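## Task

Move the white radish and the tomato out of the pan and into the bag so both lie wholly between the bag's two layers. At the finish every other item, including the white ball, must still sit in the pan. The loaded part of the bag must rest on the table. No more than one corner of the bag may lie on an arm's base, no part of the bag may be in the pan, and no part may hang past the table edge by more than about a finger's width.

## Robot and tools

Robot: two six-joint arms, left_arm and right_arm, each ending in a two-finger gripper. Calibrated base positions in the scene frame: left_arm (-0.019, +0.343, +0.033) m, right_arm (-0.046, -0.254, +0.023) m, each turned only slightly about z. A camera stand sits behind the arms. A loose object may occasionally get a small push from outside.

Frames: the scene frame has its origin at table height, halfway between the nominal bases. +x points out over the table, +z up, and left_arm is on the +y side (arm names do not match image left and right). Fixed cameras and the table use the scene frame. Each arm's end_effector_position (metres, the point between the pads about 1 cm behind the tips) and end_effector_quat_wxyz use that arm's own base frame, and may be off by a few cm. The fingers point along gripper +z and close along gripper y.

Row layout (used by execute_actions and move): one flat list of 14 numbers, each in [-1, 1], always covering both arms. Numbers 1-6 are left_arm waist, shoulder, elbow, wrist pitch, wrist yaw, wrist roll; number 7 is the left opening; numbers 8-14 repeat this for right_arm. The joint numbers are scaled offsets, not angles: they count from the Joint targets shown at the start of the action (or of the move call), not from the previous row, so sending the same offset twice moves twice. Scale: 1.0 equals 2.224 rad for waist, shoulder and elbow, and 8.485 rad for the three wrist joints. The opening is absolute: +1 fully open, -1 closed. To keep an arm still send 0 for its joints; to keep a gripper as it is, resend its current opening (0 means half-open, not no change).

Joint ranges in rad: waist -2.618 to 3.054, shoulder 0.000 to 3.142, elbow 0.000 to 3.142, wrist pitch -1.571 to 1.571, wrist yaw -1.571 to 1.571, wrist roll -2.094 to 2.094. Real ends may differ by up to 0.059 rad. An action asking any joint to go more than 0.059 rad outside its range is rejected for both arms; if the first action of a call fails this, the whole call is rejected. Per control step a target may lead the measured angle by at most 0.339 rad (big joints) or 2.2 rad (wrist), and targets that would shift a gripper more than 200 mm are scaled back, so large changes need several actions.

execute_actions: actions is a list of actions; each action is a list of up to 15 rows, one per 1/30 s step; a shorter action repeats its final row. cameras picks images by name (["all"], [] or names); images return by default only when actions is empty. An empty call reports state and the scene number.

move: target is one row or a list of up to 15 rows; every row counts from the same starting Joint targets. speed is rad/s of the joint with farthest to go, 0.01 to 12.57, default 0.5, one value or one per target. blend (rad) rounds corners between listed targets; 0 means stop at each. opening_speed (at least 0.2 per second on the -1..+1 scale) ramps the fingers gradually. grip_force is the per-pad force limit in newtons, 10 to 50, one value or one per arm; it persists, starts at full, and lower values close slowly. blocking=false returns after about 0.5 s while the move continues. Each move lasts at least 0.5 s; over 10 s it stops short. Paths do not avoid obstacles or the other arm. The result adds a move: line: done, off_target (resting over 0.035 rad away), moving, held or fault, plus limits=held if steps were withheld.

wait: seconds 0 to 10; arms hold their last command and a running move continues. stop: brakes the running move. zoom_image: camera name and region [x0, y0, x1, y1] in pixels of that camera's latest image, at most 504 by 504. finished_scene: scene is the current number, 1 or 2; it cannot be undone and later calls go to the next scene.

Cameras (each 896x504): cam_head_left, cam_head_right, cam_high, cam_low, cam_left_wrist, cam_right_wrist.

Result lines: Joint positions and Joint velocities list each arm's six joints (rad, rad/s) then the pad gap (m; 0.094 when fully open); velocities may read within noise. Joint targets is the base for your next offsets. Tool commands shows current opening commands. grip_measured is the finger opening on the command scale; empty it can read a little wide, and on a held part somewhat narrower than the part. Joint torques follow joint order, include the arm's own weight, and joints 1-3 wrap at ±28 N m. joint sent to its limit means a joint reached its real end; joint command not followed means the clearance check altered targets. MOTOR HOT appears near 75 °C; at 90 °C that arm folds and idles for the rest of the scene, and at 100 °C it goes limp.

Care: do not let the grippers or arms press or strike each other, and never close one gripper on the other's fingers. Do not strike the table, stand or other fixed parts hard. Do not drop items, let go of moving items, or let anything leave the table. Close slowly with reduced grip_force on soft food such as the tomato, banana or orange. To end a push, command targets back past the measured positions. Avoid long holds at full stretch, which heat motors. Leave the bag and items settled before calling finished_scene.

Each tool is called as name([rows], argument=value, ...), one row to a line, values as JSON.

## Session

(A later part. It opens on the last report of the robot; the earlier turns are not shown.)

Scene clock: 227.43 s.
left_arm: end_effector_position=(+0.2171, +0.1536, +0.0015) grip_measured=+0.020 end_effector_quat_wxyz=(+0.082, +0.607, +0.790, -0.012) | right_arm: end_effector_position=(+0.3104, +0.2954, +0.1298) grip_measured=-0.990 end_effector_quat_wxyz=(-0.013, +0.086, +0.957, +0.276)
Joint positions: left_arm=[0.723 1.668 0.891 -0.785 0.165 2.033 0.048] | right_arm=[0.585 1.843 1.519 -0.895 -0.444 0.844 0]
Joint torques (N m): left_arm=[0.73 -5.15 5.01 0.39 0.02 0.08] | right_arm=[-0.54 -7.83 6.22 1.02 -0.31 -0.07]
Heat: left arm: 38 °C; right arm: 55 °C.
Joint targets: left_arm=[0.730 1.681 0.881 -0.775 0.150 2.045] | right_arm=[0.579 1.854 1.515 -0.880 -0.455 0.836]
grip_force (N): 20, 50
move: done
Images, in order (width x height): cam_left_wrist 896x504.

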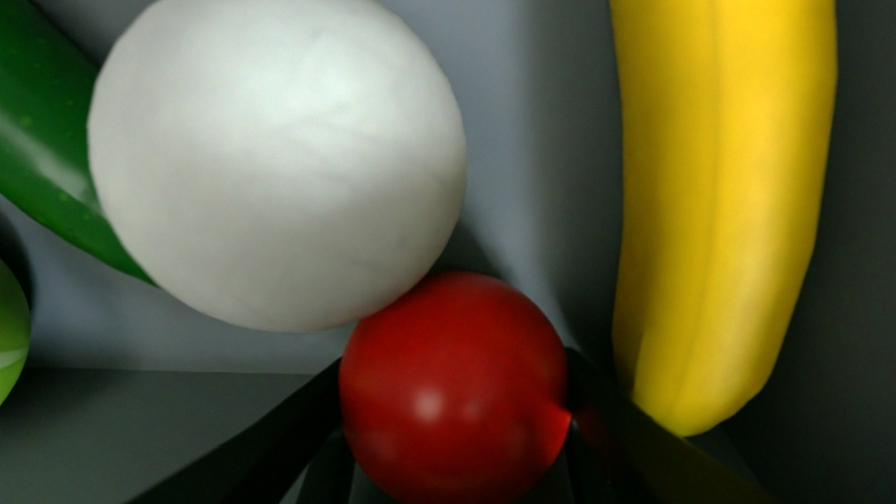

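move([
  [-0.0027, -0.058, 0.0902, -0.0336, 0, 0, -0.1, 0, 0, 0, 0, 0, 0, -1],
  [-0.0522, -0.0827, 0.246, -0.0814, 0, -0.24, -0.1, 0, 0, 0, 0, 0, 0, -1],
], speed=[0.4, 1.2], blend=[0.05, 0], cameras=["all"])

zoom_image(camera="cam_low", region=[390, 200, 560, 350])

zoom_image(camera="cam_head_left", region=[300, 220, 500, 380])

Scene clock: 232.33 s.
left_arm: end_effector_position=(+0.2261, +0.1269, +0.1648) grip_measured=+0.015 end_effector_quat_wxyz=(+0.030, -0.294, +0.952, -0.076) | right_arm: end_effector_position=(+0.3104, +0.2954, +0.1298) grip_measured=-0.990 end_effector_quat_wxyz=(-0.013, +0.086, +0.957, +0.276)
Joint positions: left_arm=[0.621 1.516 1.408 -1.454 0.164 0.022 0.048] | right_arm=[0.585 1.843 1.519 -0.895 -0.444 0.844 0]
Joint torques (N m): left_arm=[-0.34 -7.02 8.91 0.31 -0.02 -0.14] | right_arm=[-0.54 -7.87 6.2 1.02 -0.31 -0.07]
Heat: left arm: 37 °C; right arm: 54 °C.
Joint targets: left_arm=[0.614 1.497 1.428 -1.466 0.150 0.009] | right_arm=[0.579 1.854 1.515 -0.880 -0.455 0.836]
grip_force (N): 20, 50
move: done

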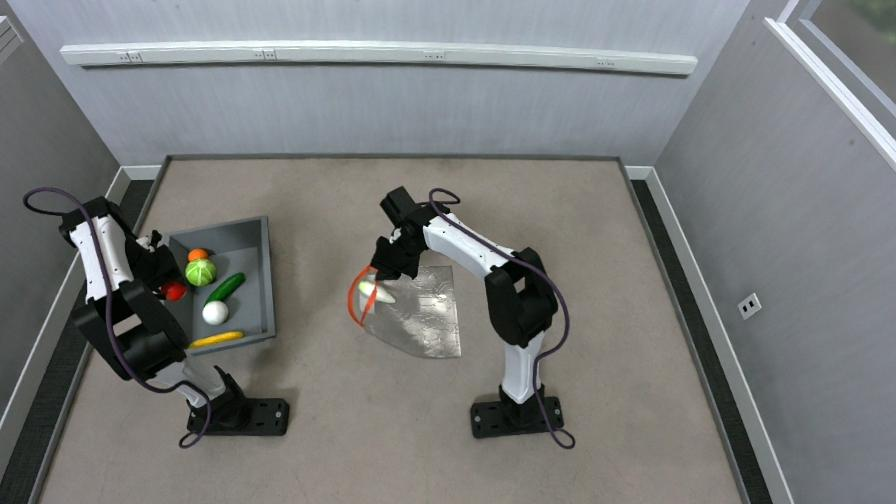

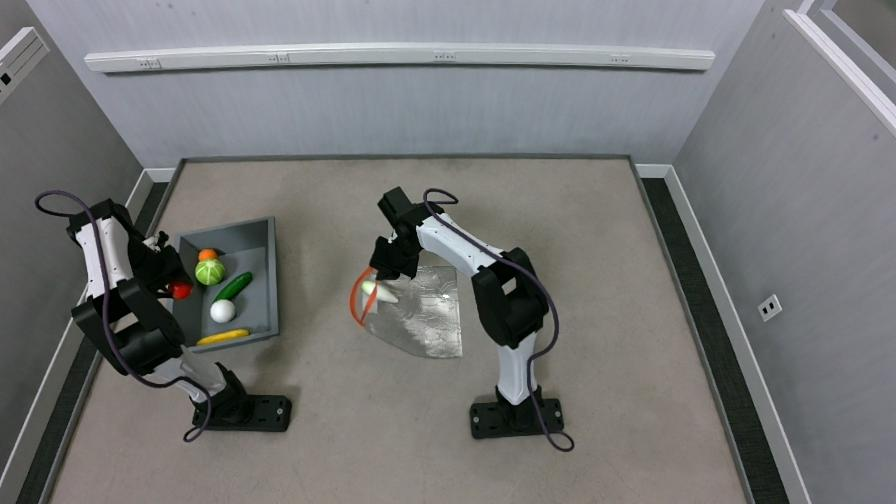

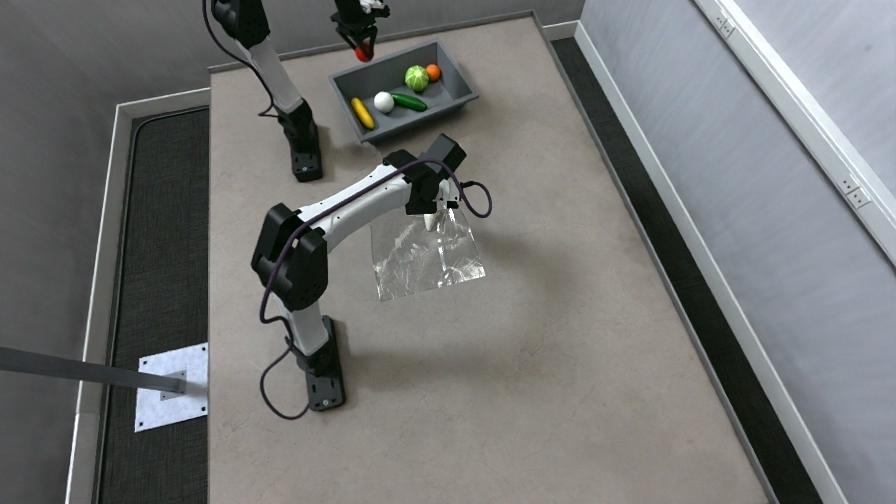

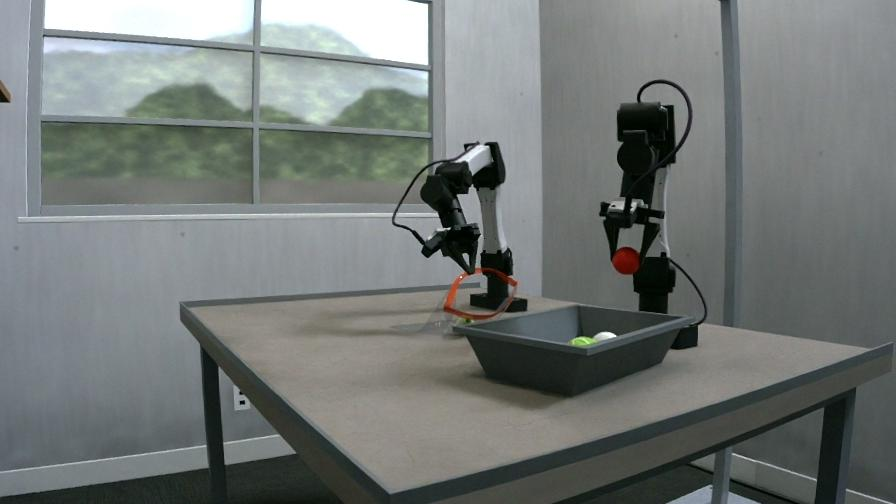

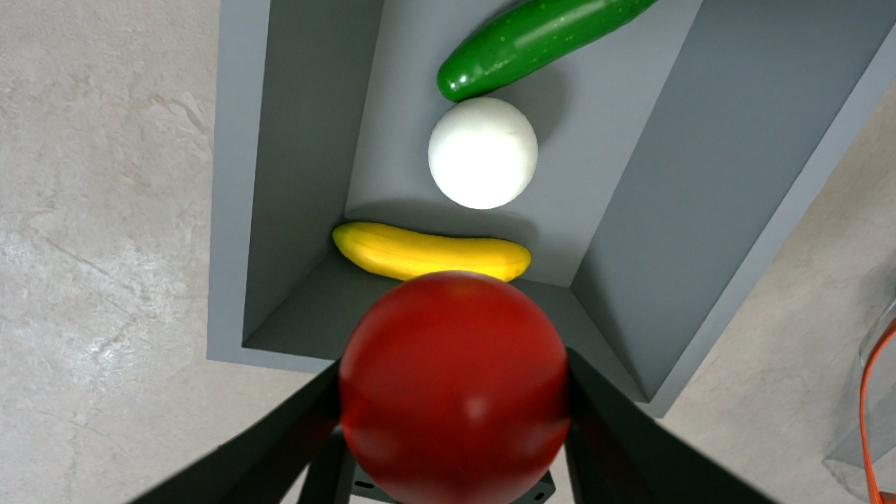

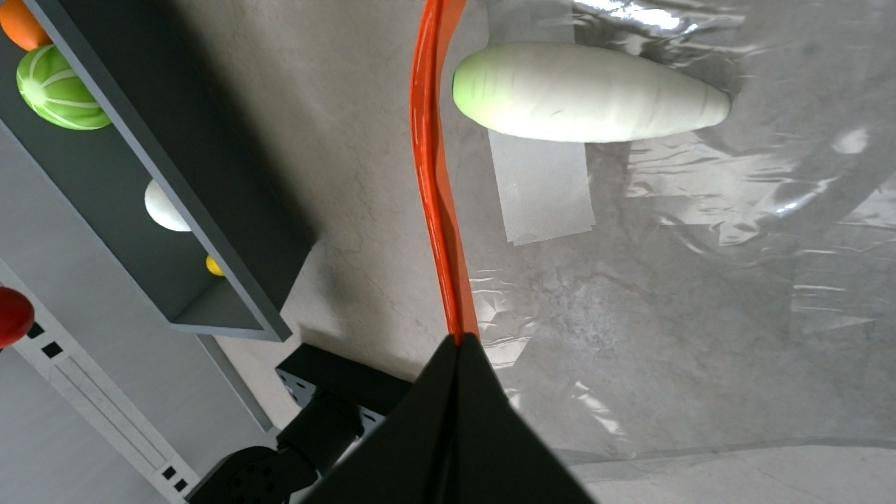

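Scaled by 2.965 from the camera's 896x504 image, which has a finer 1280x720 frame.

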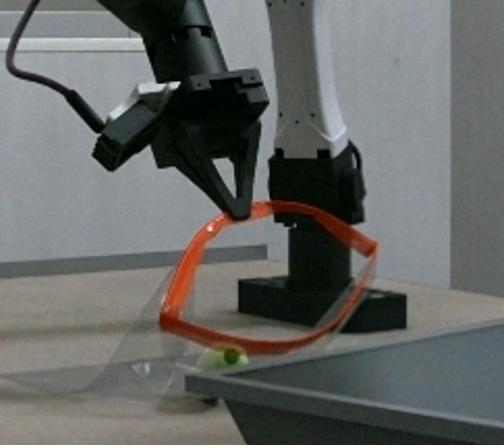

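Scaled by 2.520 from the camera's 896x504 image, which has a finer 1280x720 frame.

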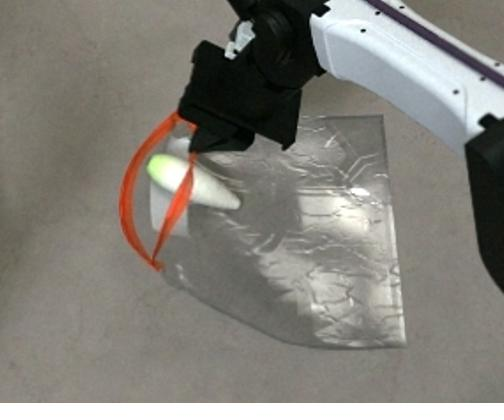

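move(target=[-0.4753, 0.0328, -0.0872, 0.0549, 0.0371, -0.2356, -0.1, 0, 0, 0, 0, 0, 0, -1], speed=1.2, cameras=["cam_head_left", "cam_low", "cam_left_wrist", "cam_right_wrist"])

zoom_image(camera="cam_low", region=[390, 200, 560, 350])

zoom_image(camera="cam_head_left", region=[300, 220, 500, 380])

Scene clock: 237.43 s.
left_arm: end_effector_position=(+0.2621, -0.2067, +0.1365) grip_measured=+0.015 end_effector_quat_wxyz=(-0.163, -0.652, +0.715, -0.193) | right_arm: end_effector_position=(+0.3104, +0.2954, +0.1298) grip_measured=-0.990 end_effector_quat_wxyz=(-0.013, +0.086, +0.957, +0.276)
Joint positions: left_arm=[-0.439 1.556 1.246 -1.009 0.45 -1.977 0.048] | right_arm=[0.585 1.843 1.519 -0.895 -0.444 0.844 0]
Joint torques (N m): left_arm=[-0.09 -5.23 6.26 0.96 0.34 -0.16] | right_arm=[-0.55 -7.83 6.19 1.02 -0.3 -0.07]
Heat: left arm: 36 °C; right arm: 52 °C.
Joint targets: left_arm=[-0.443 1.570 1.234 -1.000 0.465 -1.990] | right_arm=[0.579 1.854 1.515 -0.880 -0.455 0.836]
grip_force (N): 20, 50
move: done
Images, in order (width x height): cam_head_left 896x504, cam_low 896x504, cam_left_wrist 896x504, cam_right_wrist 896x504.

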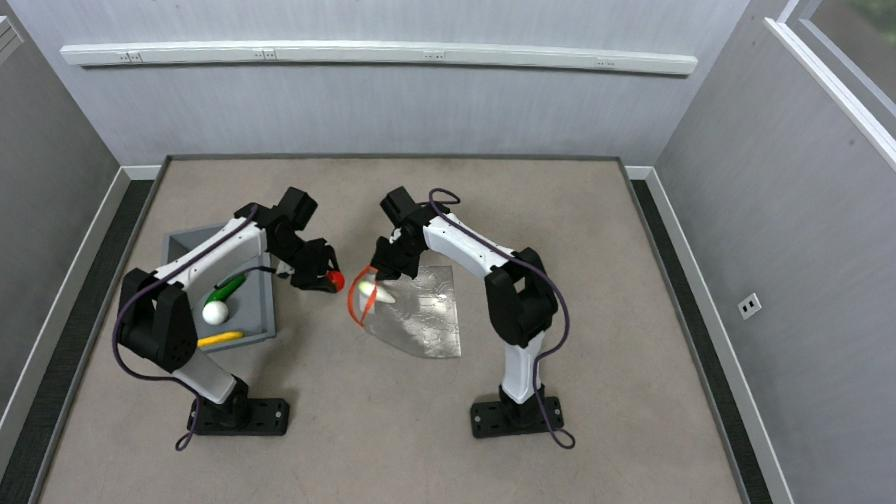

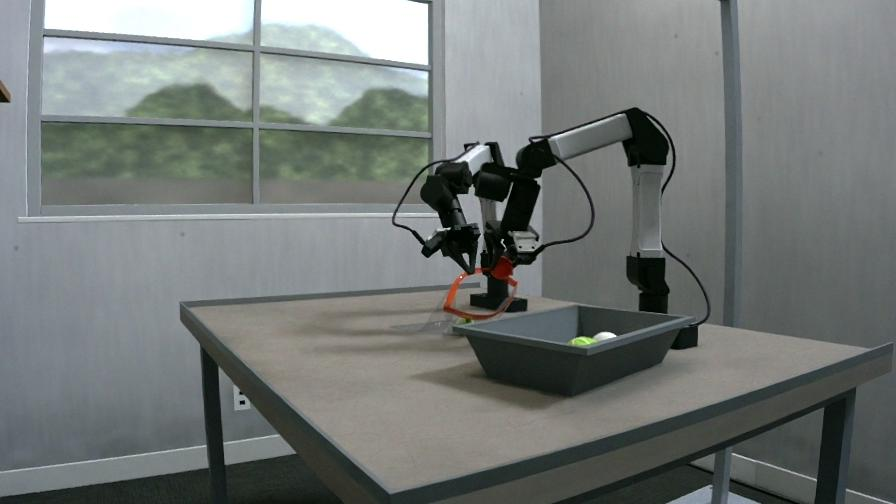

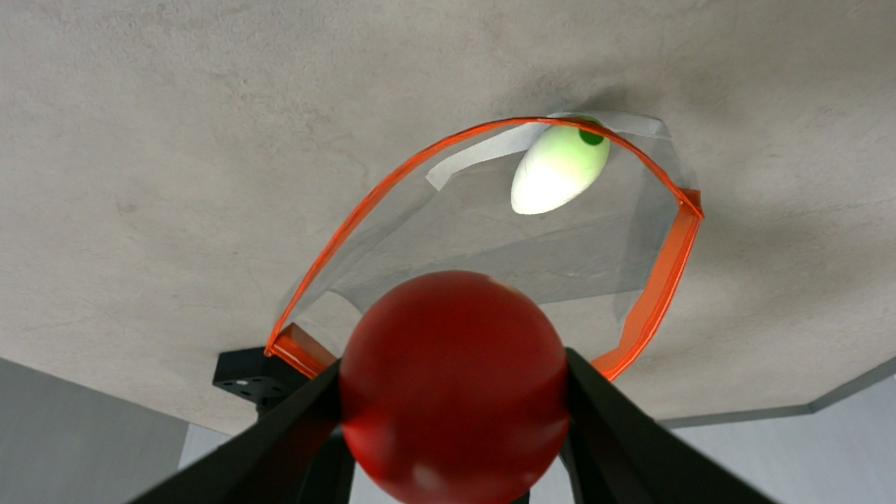

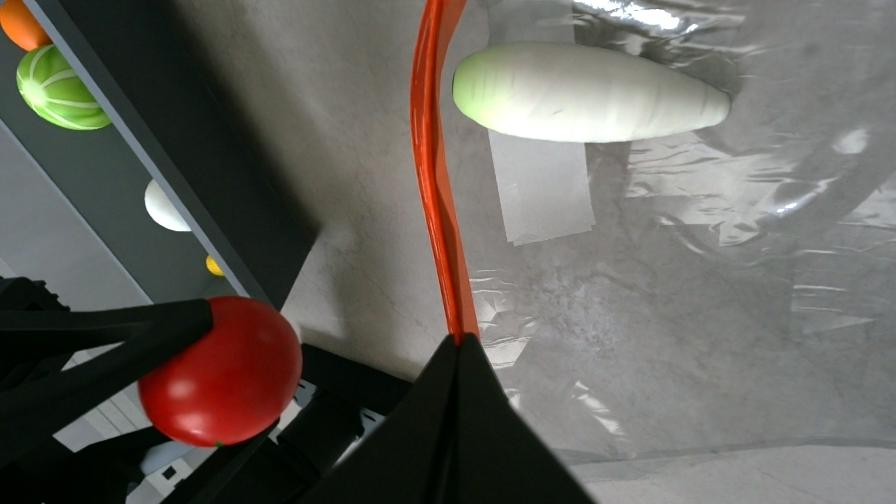

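Scaled by 2.965 from the camera's 896x504 image, which has a finer 1280x720 frame.

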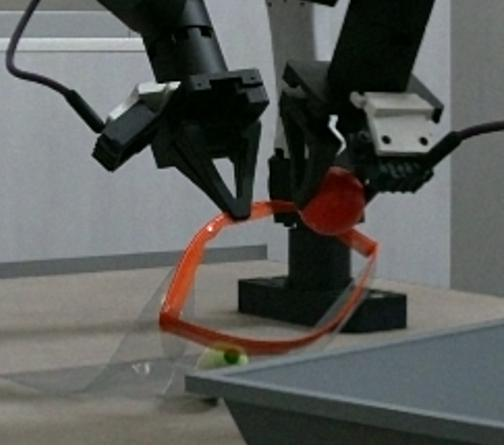

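Scaled by 2.520 from the camera's 896x504 image, which has a finer 1280x720 frame.

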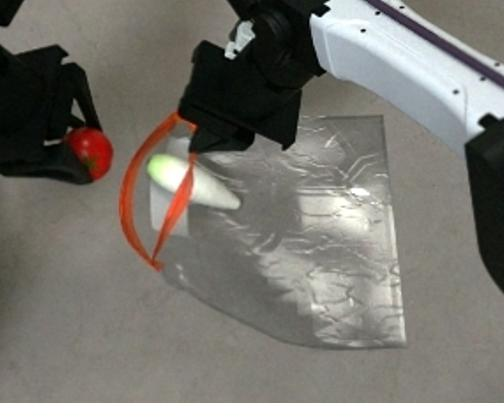

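move([
  [-0.0782, 0.0661, -0.0508, 0.0401, -0.0062, 0, -0.1, 0, 0, 0, 0, 0, 0, -1],
  [-0.1057, 0.1205, -0.0737, 0.0633, -0.0086, 0, -0.1, 0, 0, 0, 0, 0, 0, -1],
], speed=[0.35, 0.2], blend=[0.03, 0], cameras=["cam_head_left", "cam_low", "cam_left_wrist", "cam_right_wrist"])

zoom_image(camera="cam_low", region=[390, 200, 560, 350])

zoom_image(camera="cam_head_left", region=[300, 220, 500, 380])

Scene clock: 241.07 s.
left_arm: end_effector_position=(+0.2597, -0.2944, +0.0279) grip_measured=+0.015 end_effector_quat_wxyz=(-0.151, -0.559, +0.787, -0.213) | right_arm: end_effector_position=(+0.3106, +0.2954, +0.1298) grip_measured=-0.990 end_effector_quat_wxyz=(-0.013, +0.086, +0.957, +0.276)
Joint positions: left_arm=[-0.672 1.822 1.08 -0.481 0.406 -1.979 0.048] | right_arm=[0.585 1.843 1.519 -0.895 -0.444 0.844 0]
Joint torques (N m): left_arm=[-0.27 -7.01 5.85 1.28 0.03 -0.12] | right_arm=[-0.51 -7.86 6.2 1.02 -0.31 -0.07]
Heat: left arm: 36 °C; right arm: 52 °C.
Joint targets: left_arm=[-0.679 1.838 1.070 -0.463 0.392 -1.990] | right_arm=[0.579 1.854 1.515 -0.880 -0.455 0.836]
grip_force (N): 20, 50
move: done
Images, in order (width x height): cam_head_left 896x504, cam_low 896x504, cam_left_wrist 896x504, cam_right_wrist 896x504.

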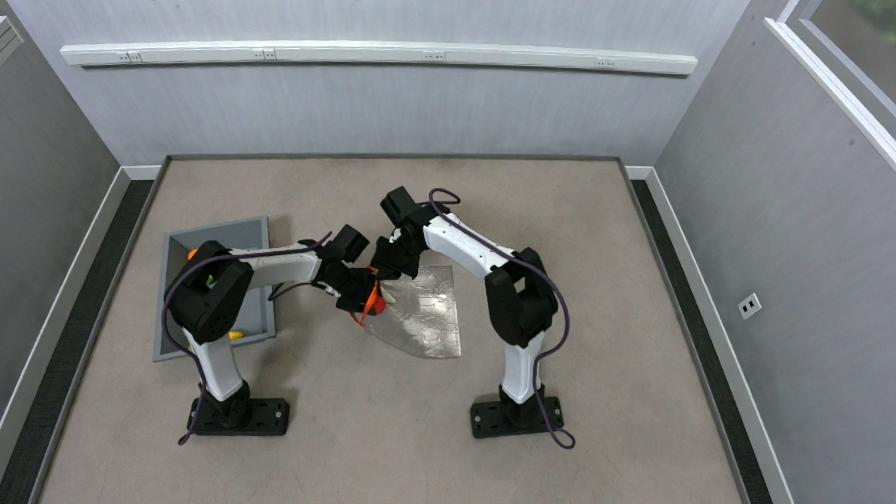

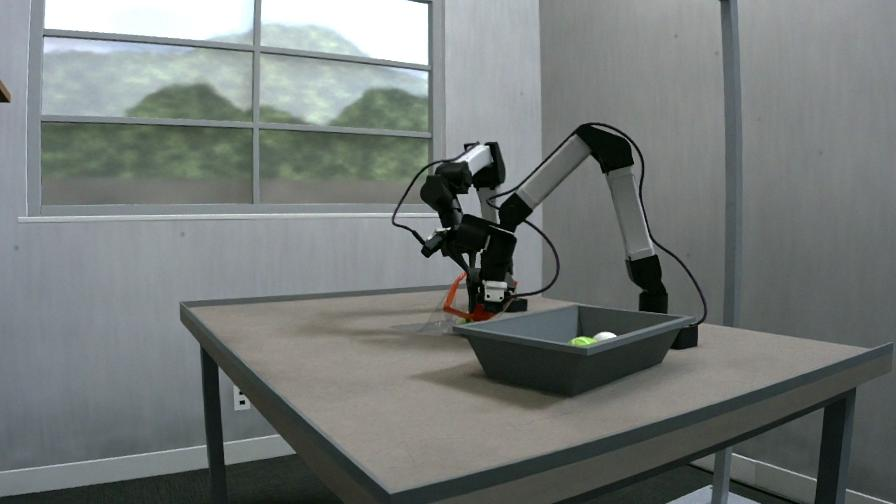

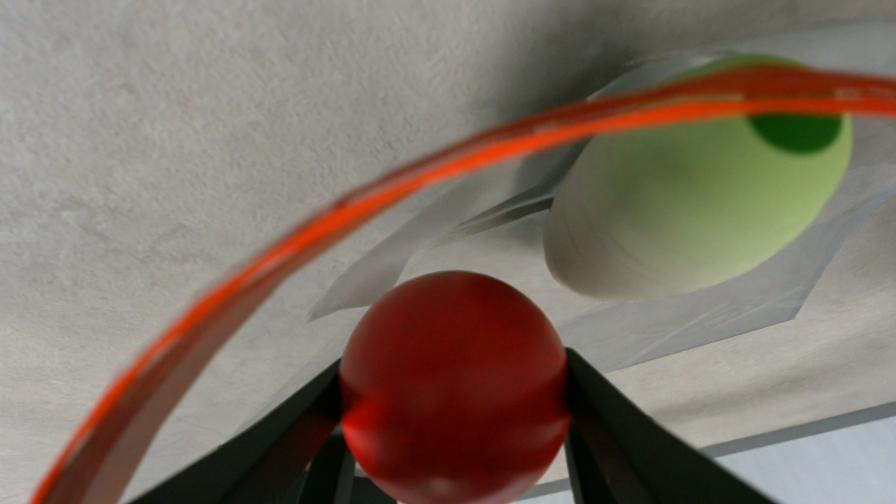

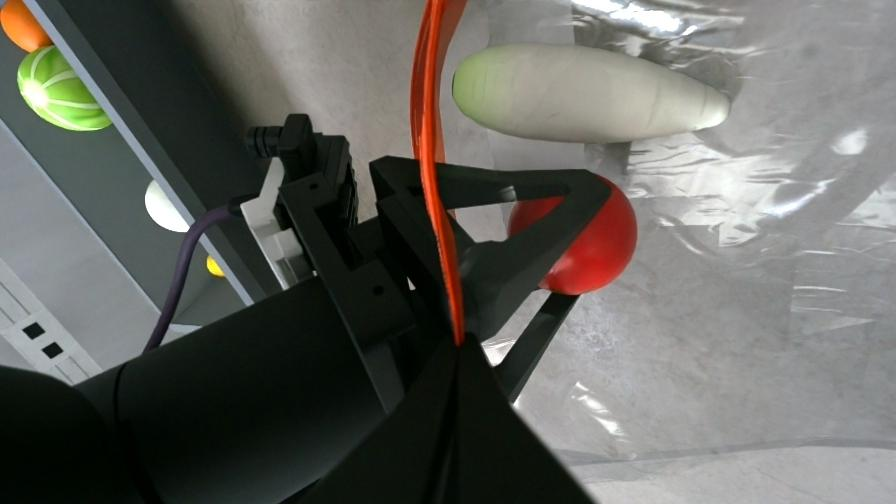

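Scaled by 2.965 from the camera's 896x504 image, which has a finer 1280x720 frame.

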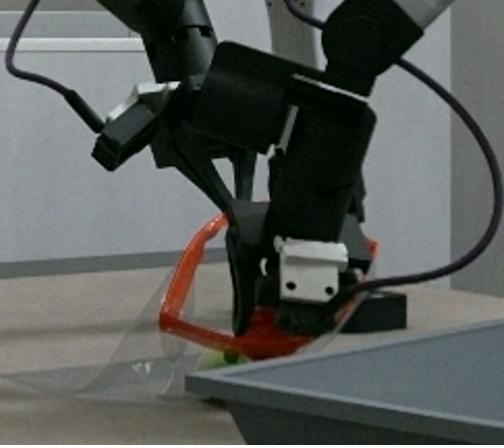

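Scaled by 2.520 from the camera's 896x504 image, which has a finer 1280x720 frame.

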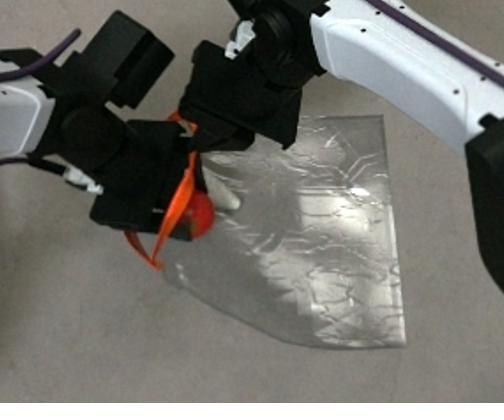

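move([
  [-0.004, 0.0211, -0.0162, 0.0098, -0.0007, 0, -0.1, 0, 0, 0, 0, 0, 0, -1],
  [-0.004, 0.0211, -0.0162, 0.0098, -0.0007, 0, 0.25, 0, 0, 0, 0, 0, 0, -1],
], speed=0.15, opening_speed=0.5, cameras=["cam_head_left", "cam_low", "cam_left_wrist", "cam_right_wrist"])

zoom_image(camera="cam_head_left", region=[300, 220, 500, 380])

Scene clock: 243.80 s.
left_arm: end_effector_position=(+0.2603, -0.2986, +0.0078) grip_measured=+0.248 end_effector_quat_wxyz=(-0.149, -0.554, +0.790, -0.217) | right_arm: end_effector_position=(+0.3106, +0.2954, +0.1298) grip_measured=-0.990 end_effector_quat_wxyz=(-0.013, +0.086, +0.957, +0.276)
Joint positions: left_arm=[-0.681 1.868 1.045 -0.387 0.403 -1.979 0.059] | right_arm=[0.585 1.843 1.519 -0.895 -0.444 0.844 0]
Joint torques (N m): left_arm=[-0.32 -7.12 5.53 1.19 0 -0.13] | right_arm=[-0.5 -7.84 6.2 1.02 -0.3 -0.07]
Heat: left arm: 35 °C; right arm: 51 °C.
Joint targets: left_arm=[-0.687 1.885 1.034 -0.380 0.386 -1.990] | right_arm=[0.579 1.854 1.515 -0.880 -0.455 0.836]
grip_force (N): 20, 50
move: done
Images, in order (width x height): cam_head_left 896x504, cam_low 896x504, cam_left_wrist 896x504, cam_right_wrist 896x504.

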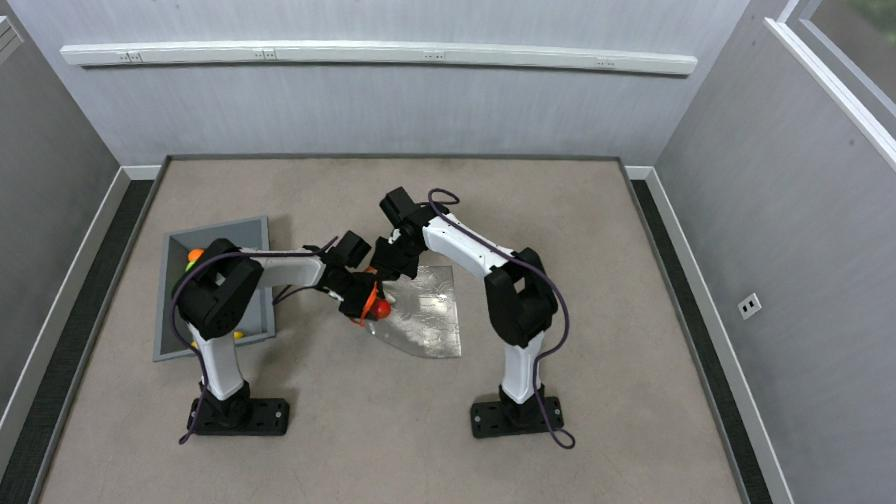

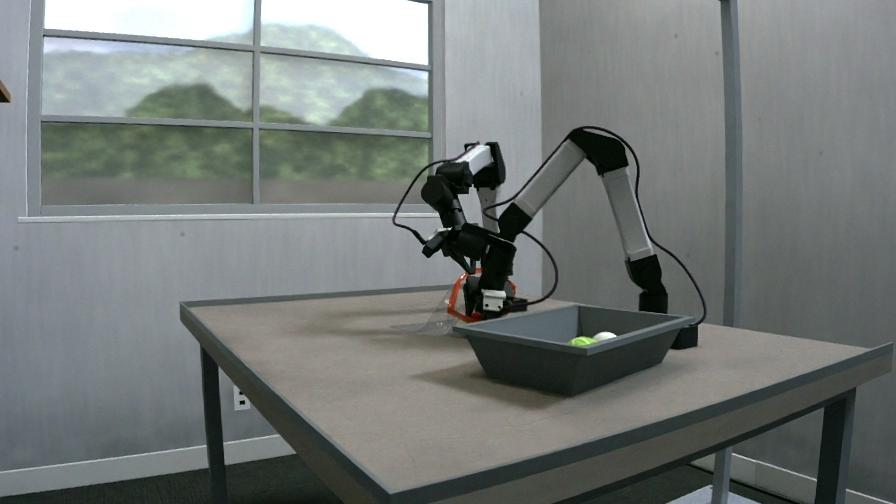

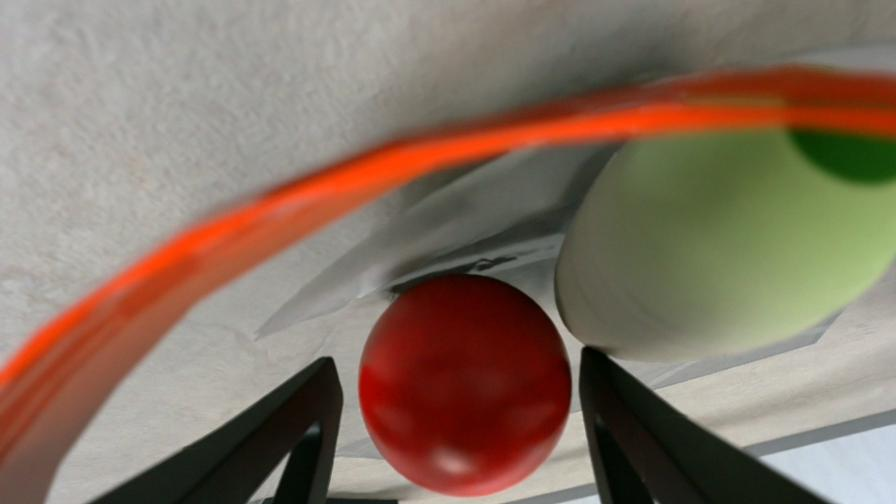

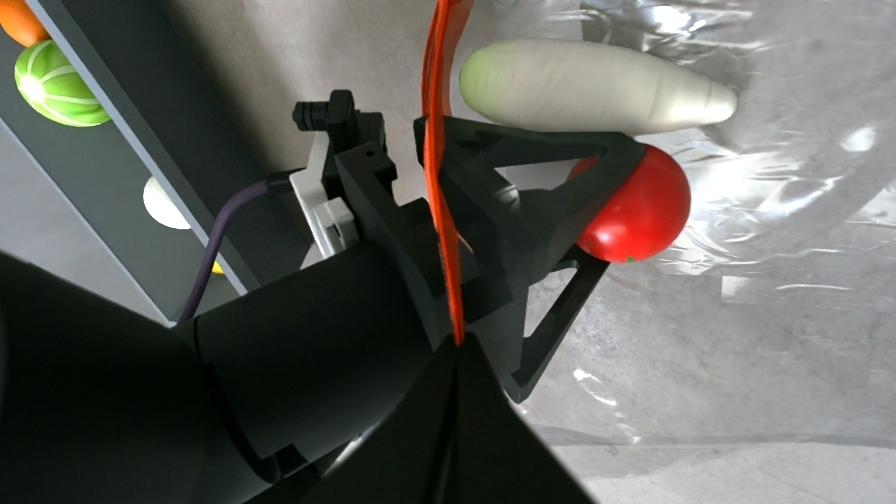

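Scaled by 2.520 from the camera's 896x504 image, which has a finer 1280x720 frame.

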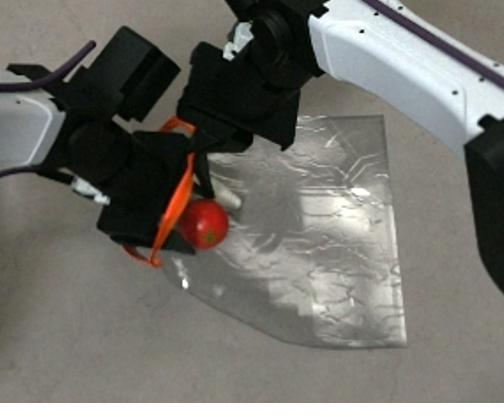

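move([
  [0.0315, -0.0913, 0.0504, -0.0354, 0.0026, 0, 0.25, 0, 0, 0, 0, 0, 0, -1],
  [0.1097, -0.1574, 0.1021, -0.0754, 0.0087, 0, 0.25, 0, 0, 0, 0, 0, 0, -1],
  [0.2, -0.1574, 0.1021, -0.0754, 0.0087, 0, 0.25, 0, 0, 0, 0, 0, 0, -1],
], speed=[0.25, 0.5, 0.7], blend=[0.03, 0.05, 0], cameras=["cam_head_left", "cam_low", "cam_left_wrist", "cam_right_wrist"])

zoom_image(camera="cam_low", region=[390, 200, 560, 350])

zoom_image(camera="cam_head_left", region=[300, 220, 500, 380])

Scene clock: 247.20 s.
left_arm: end_effector_position=(+0.2976, -0.1512, +0.1370) grip_measured=+0.248 end_effector_quat_wxyz=(+0.141, +0.719, -0.647, +0.210) | right_arm: end_effector_position=(+0.3106, +0.2954, +0.1298) grip_measured=-0.990 end_effector_quat_wxyz=(-0.013, +0.086, +0.957, +0.276)
Joint positions: left_arm=[-0.243 1.551 1.243 -1.005 0.447 -1.979 0.059] | right_arm=[0.585 1.843 1.519 -0.895 -0.444 0.844 0]
Joint torques (N m): left_arm=[0.25 -7.53 9.24 0.73 0.31 -0.14] | right_arm=[-0.5 -7.84 6.2 1.02 -0.3 -0.07]
Heat: left arm: 35 °C; right arm: 50 °C.
Joint targets: left_arm=[-0.242 1.535 1.261 -1.020 0.460 -1.990] | right_arm=[0.579 1.854 1.515 -0.880 -0.455 0.836]
grip_force (N): 20, 50
move: done
Images, in order (width x height): cam_head_left 896x504, cam_low 896x504, cam_left_wrist 896x504, cam_right_wrist 896x504.

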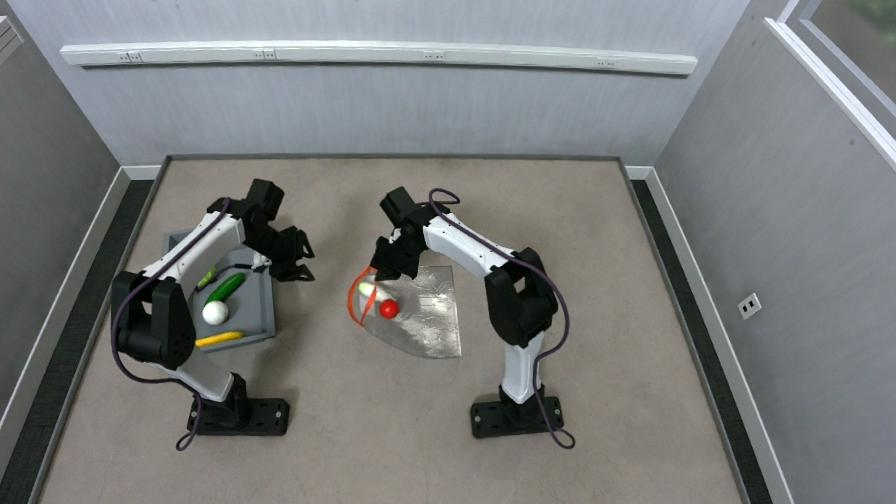

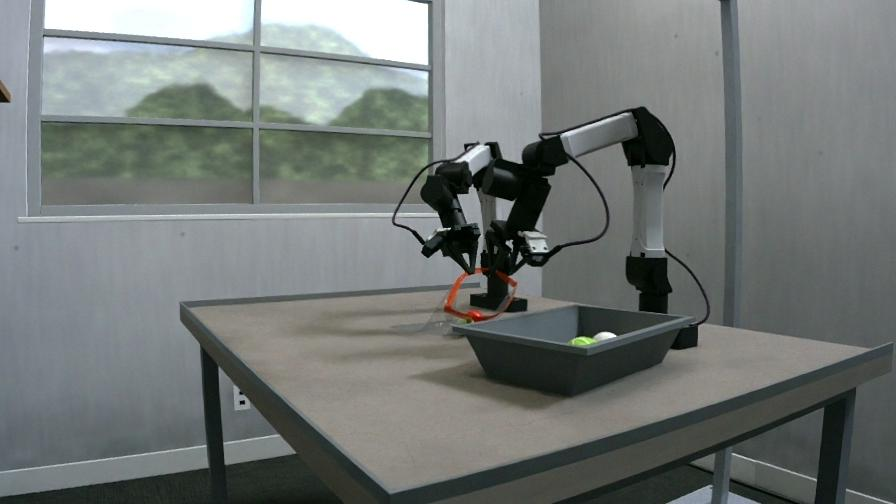

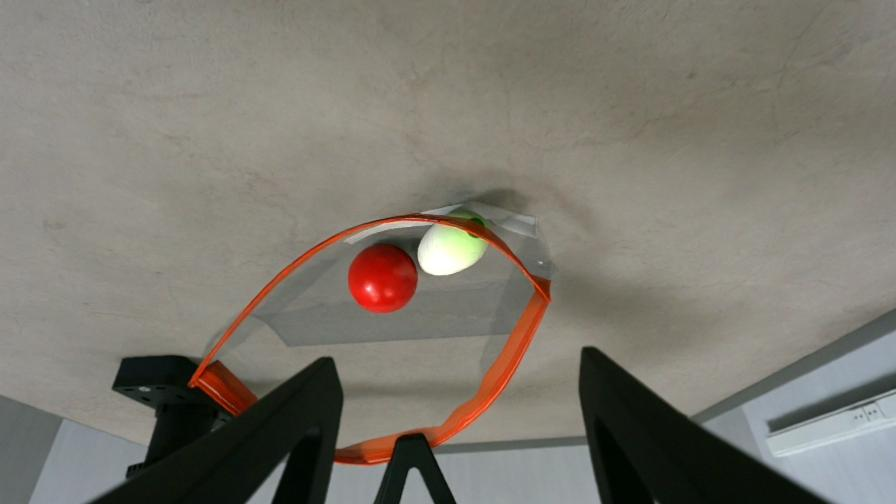

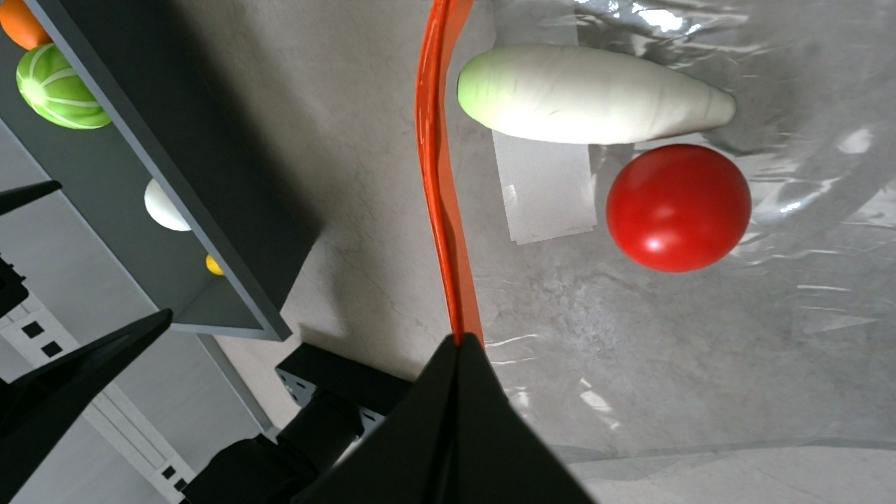

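Scaled by 2.965 from the camera's 896x504 image, which has a finer 1280x720 frame.

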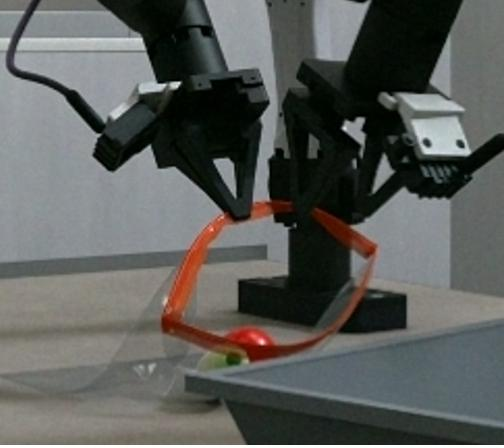

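Scaled by 2.520 from the camera's 896x504 image, which has a finer 1280x720 frame.

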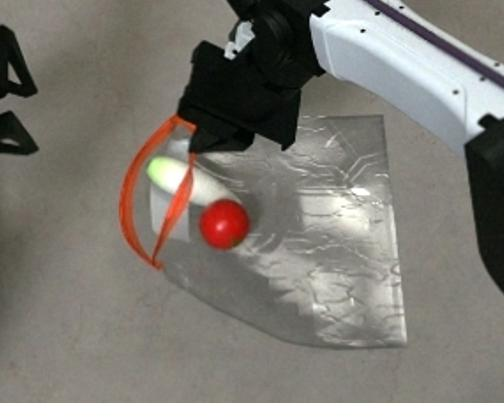

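move(target=[-0.1025, 0.2122, 0.1111, 0.0259, 0.0018, 0.0024, -1, -0.027, -0.0625, -0.0297, -0.0047, 0, 0, -1], speed=0.4, grip_force=[30, 50], cameras=["cam_head_left", "cam_low", "cam_left_wrist", "cam_right_wrist"])

zoom_image(camera="cam_low", region=[390, 200, 560, 350])

zoom_image(camera="cam_head_left", region=[300, 220, 500, 380])

Scene clock: 254.57 s.
left_arm: end_effector_position=(+0.3487, -0.2634, +0.0662) grip_measured=-0.980 end_effector_quat_wxyz=(-0.171, -0.640, +0.723, -0.195) | right_arm: end_effector_position=(+0.3084, +0.2651, +0.1396) grip_measured=-0.990 end_effector_quat_wxyz=(-0.006, +0.115, +0.954, +0.275)
Joint positions: left_arm=[-0.469 1.992 1.487 -0.808 0.461 -1.979 0.001] | right_arm=[0.525 1.758 1.453 -0.918 -0.445 0.844 0]
Joint torques (N m): left_arm=[0.05 -8.87 9.21 0.96 0.33 0.05] | right_arm=[-0.55 -11.89 6.15 0.85 -0.31 -0.07]
Heat: left arm: 35 °C; right arm: 50 °C.
Joint targets: left_arm=[-0.470 2.007 1.509 -0.800 0.475 -1.970] | right_arm=[0.519 1.715 1.449 -0.919 -0.455 0.836]
grip_force (N): 30, 50
move: off_target (right_arm); right_arm: the shoulder is farthest, 0.043 rad from its target
Images, in order (width x height): cam_head_left 896x504, cam_low 896x504, cam_left_wrist 896x504, cam_right_wrist 896x504.

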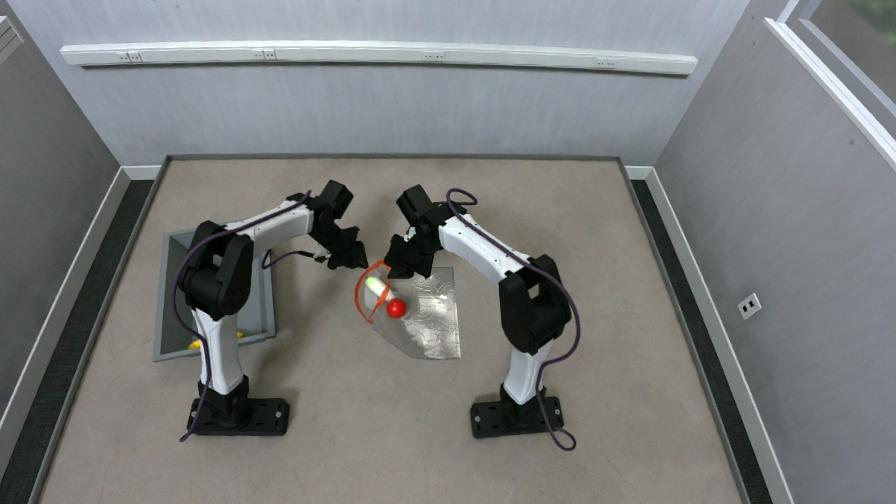

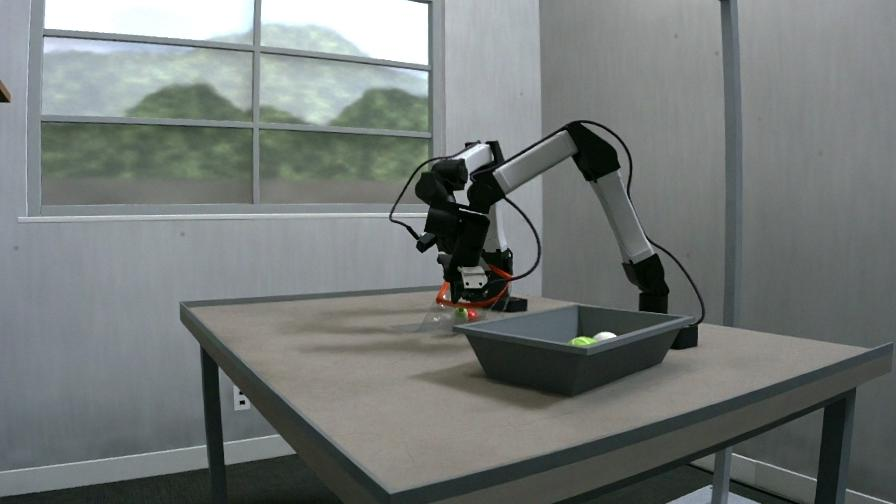

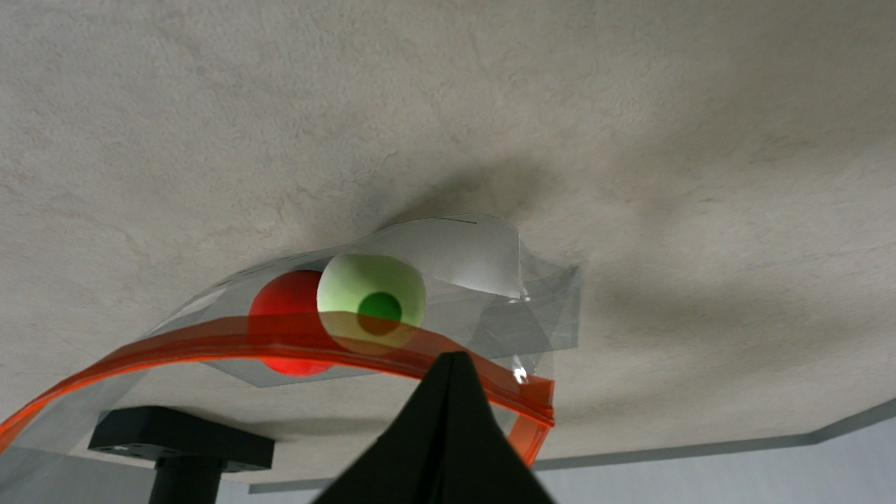

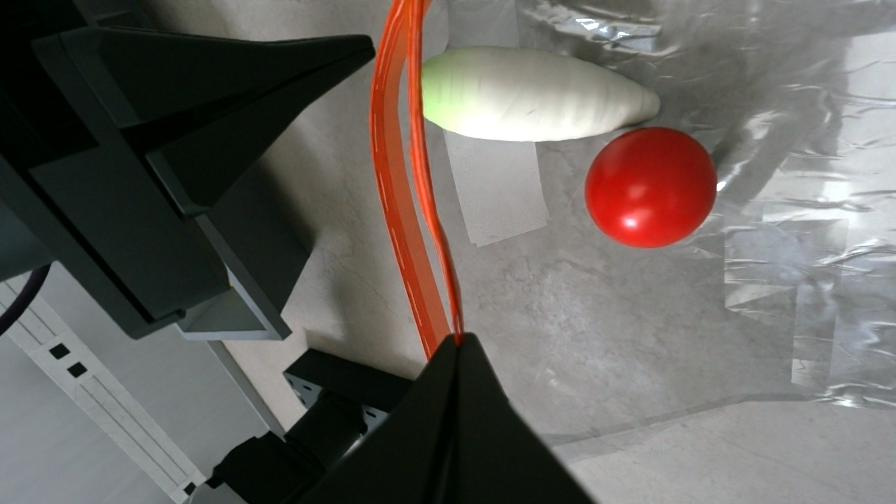

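Scaled by 2.965 from the camera's 896x504 image, which has a finer 1280x720 frame.

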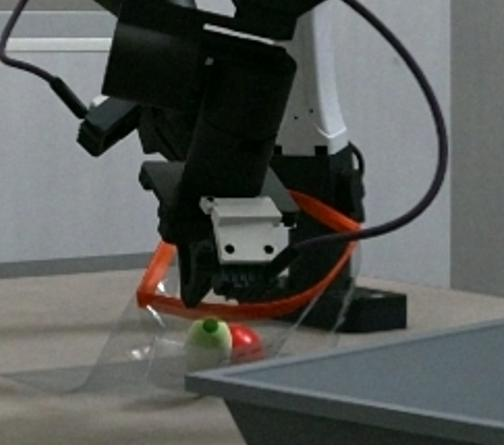

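Scaled by 2.520 from the camera's 896x504 image, which has a finer 1280x720 frame.

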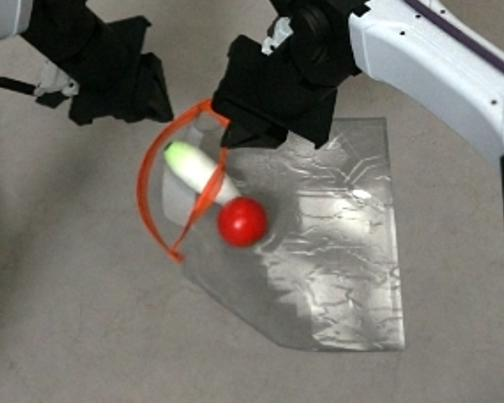

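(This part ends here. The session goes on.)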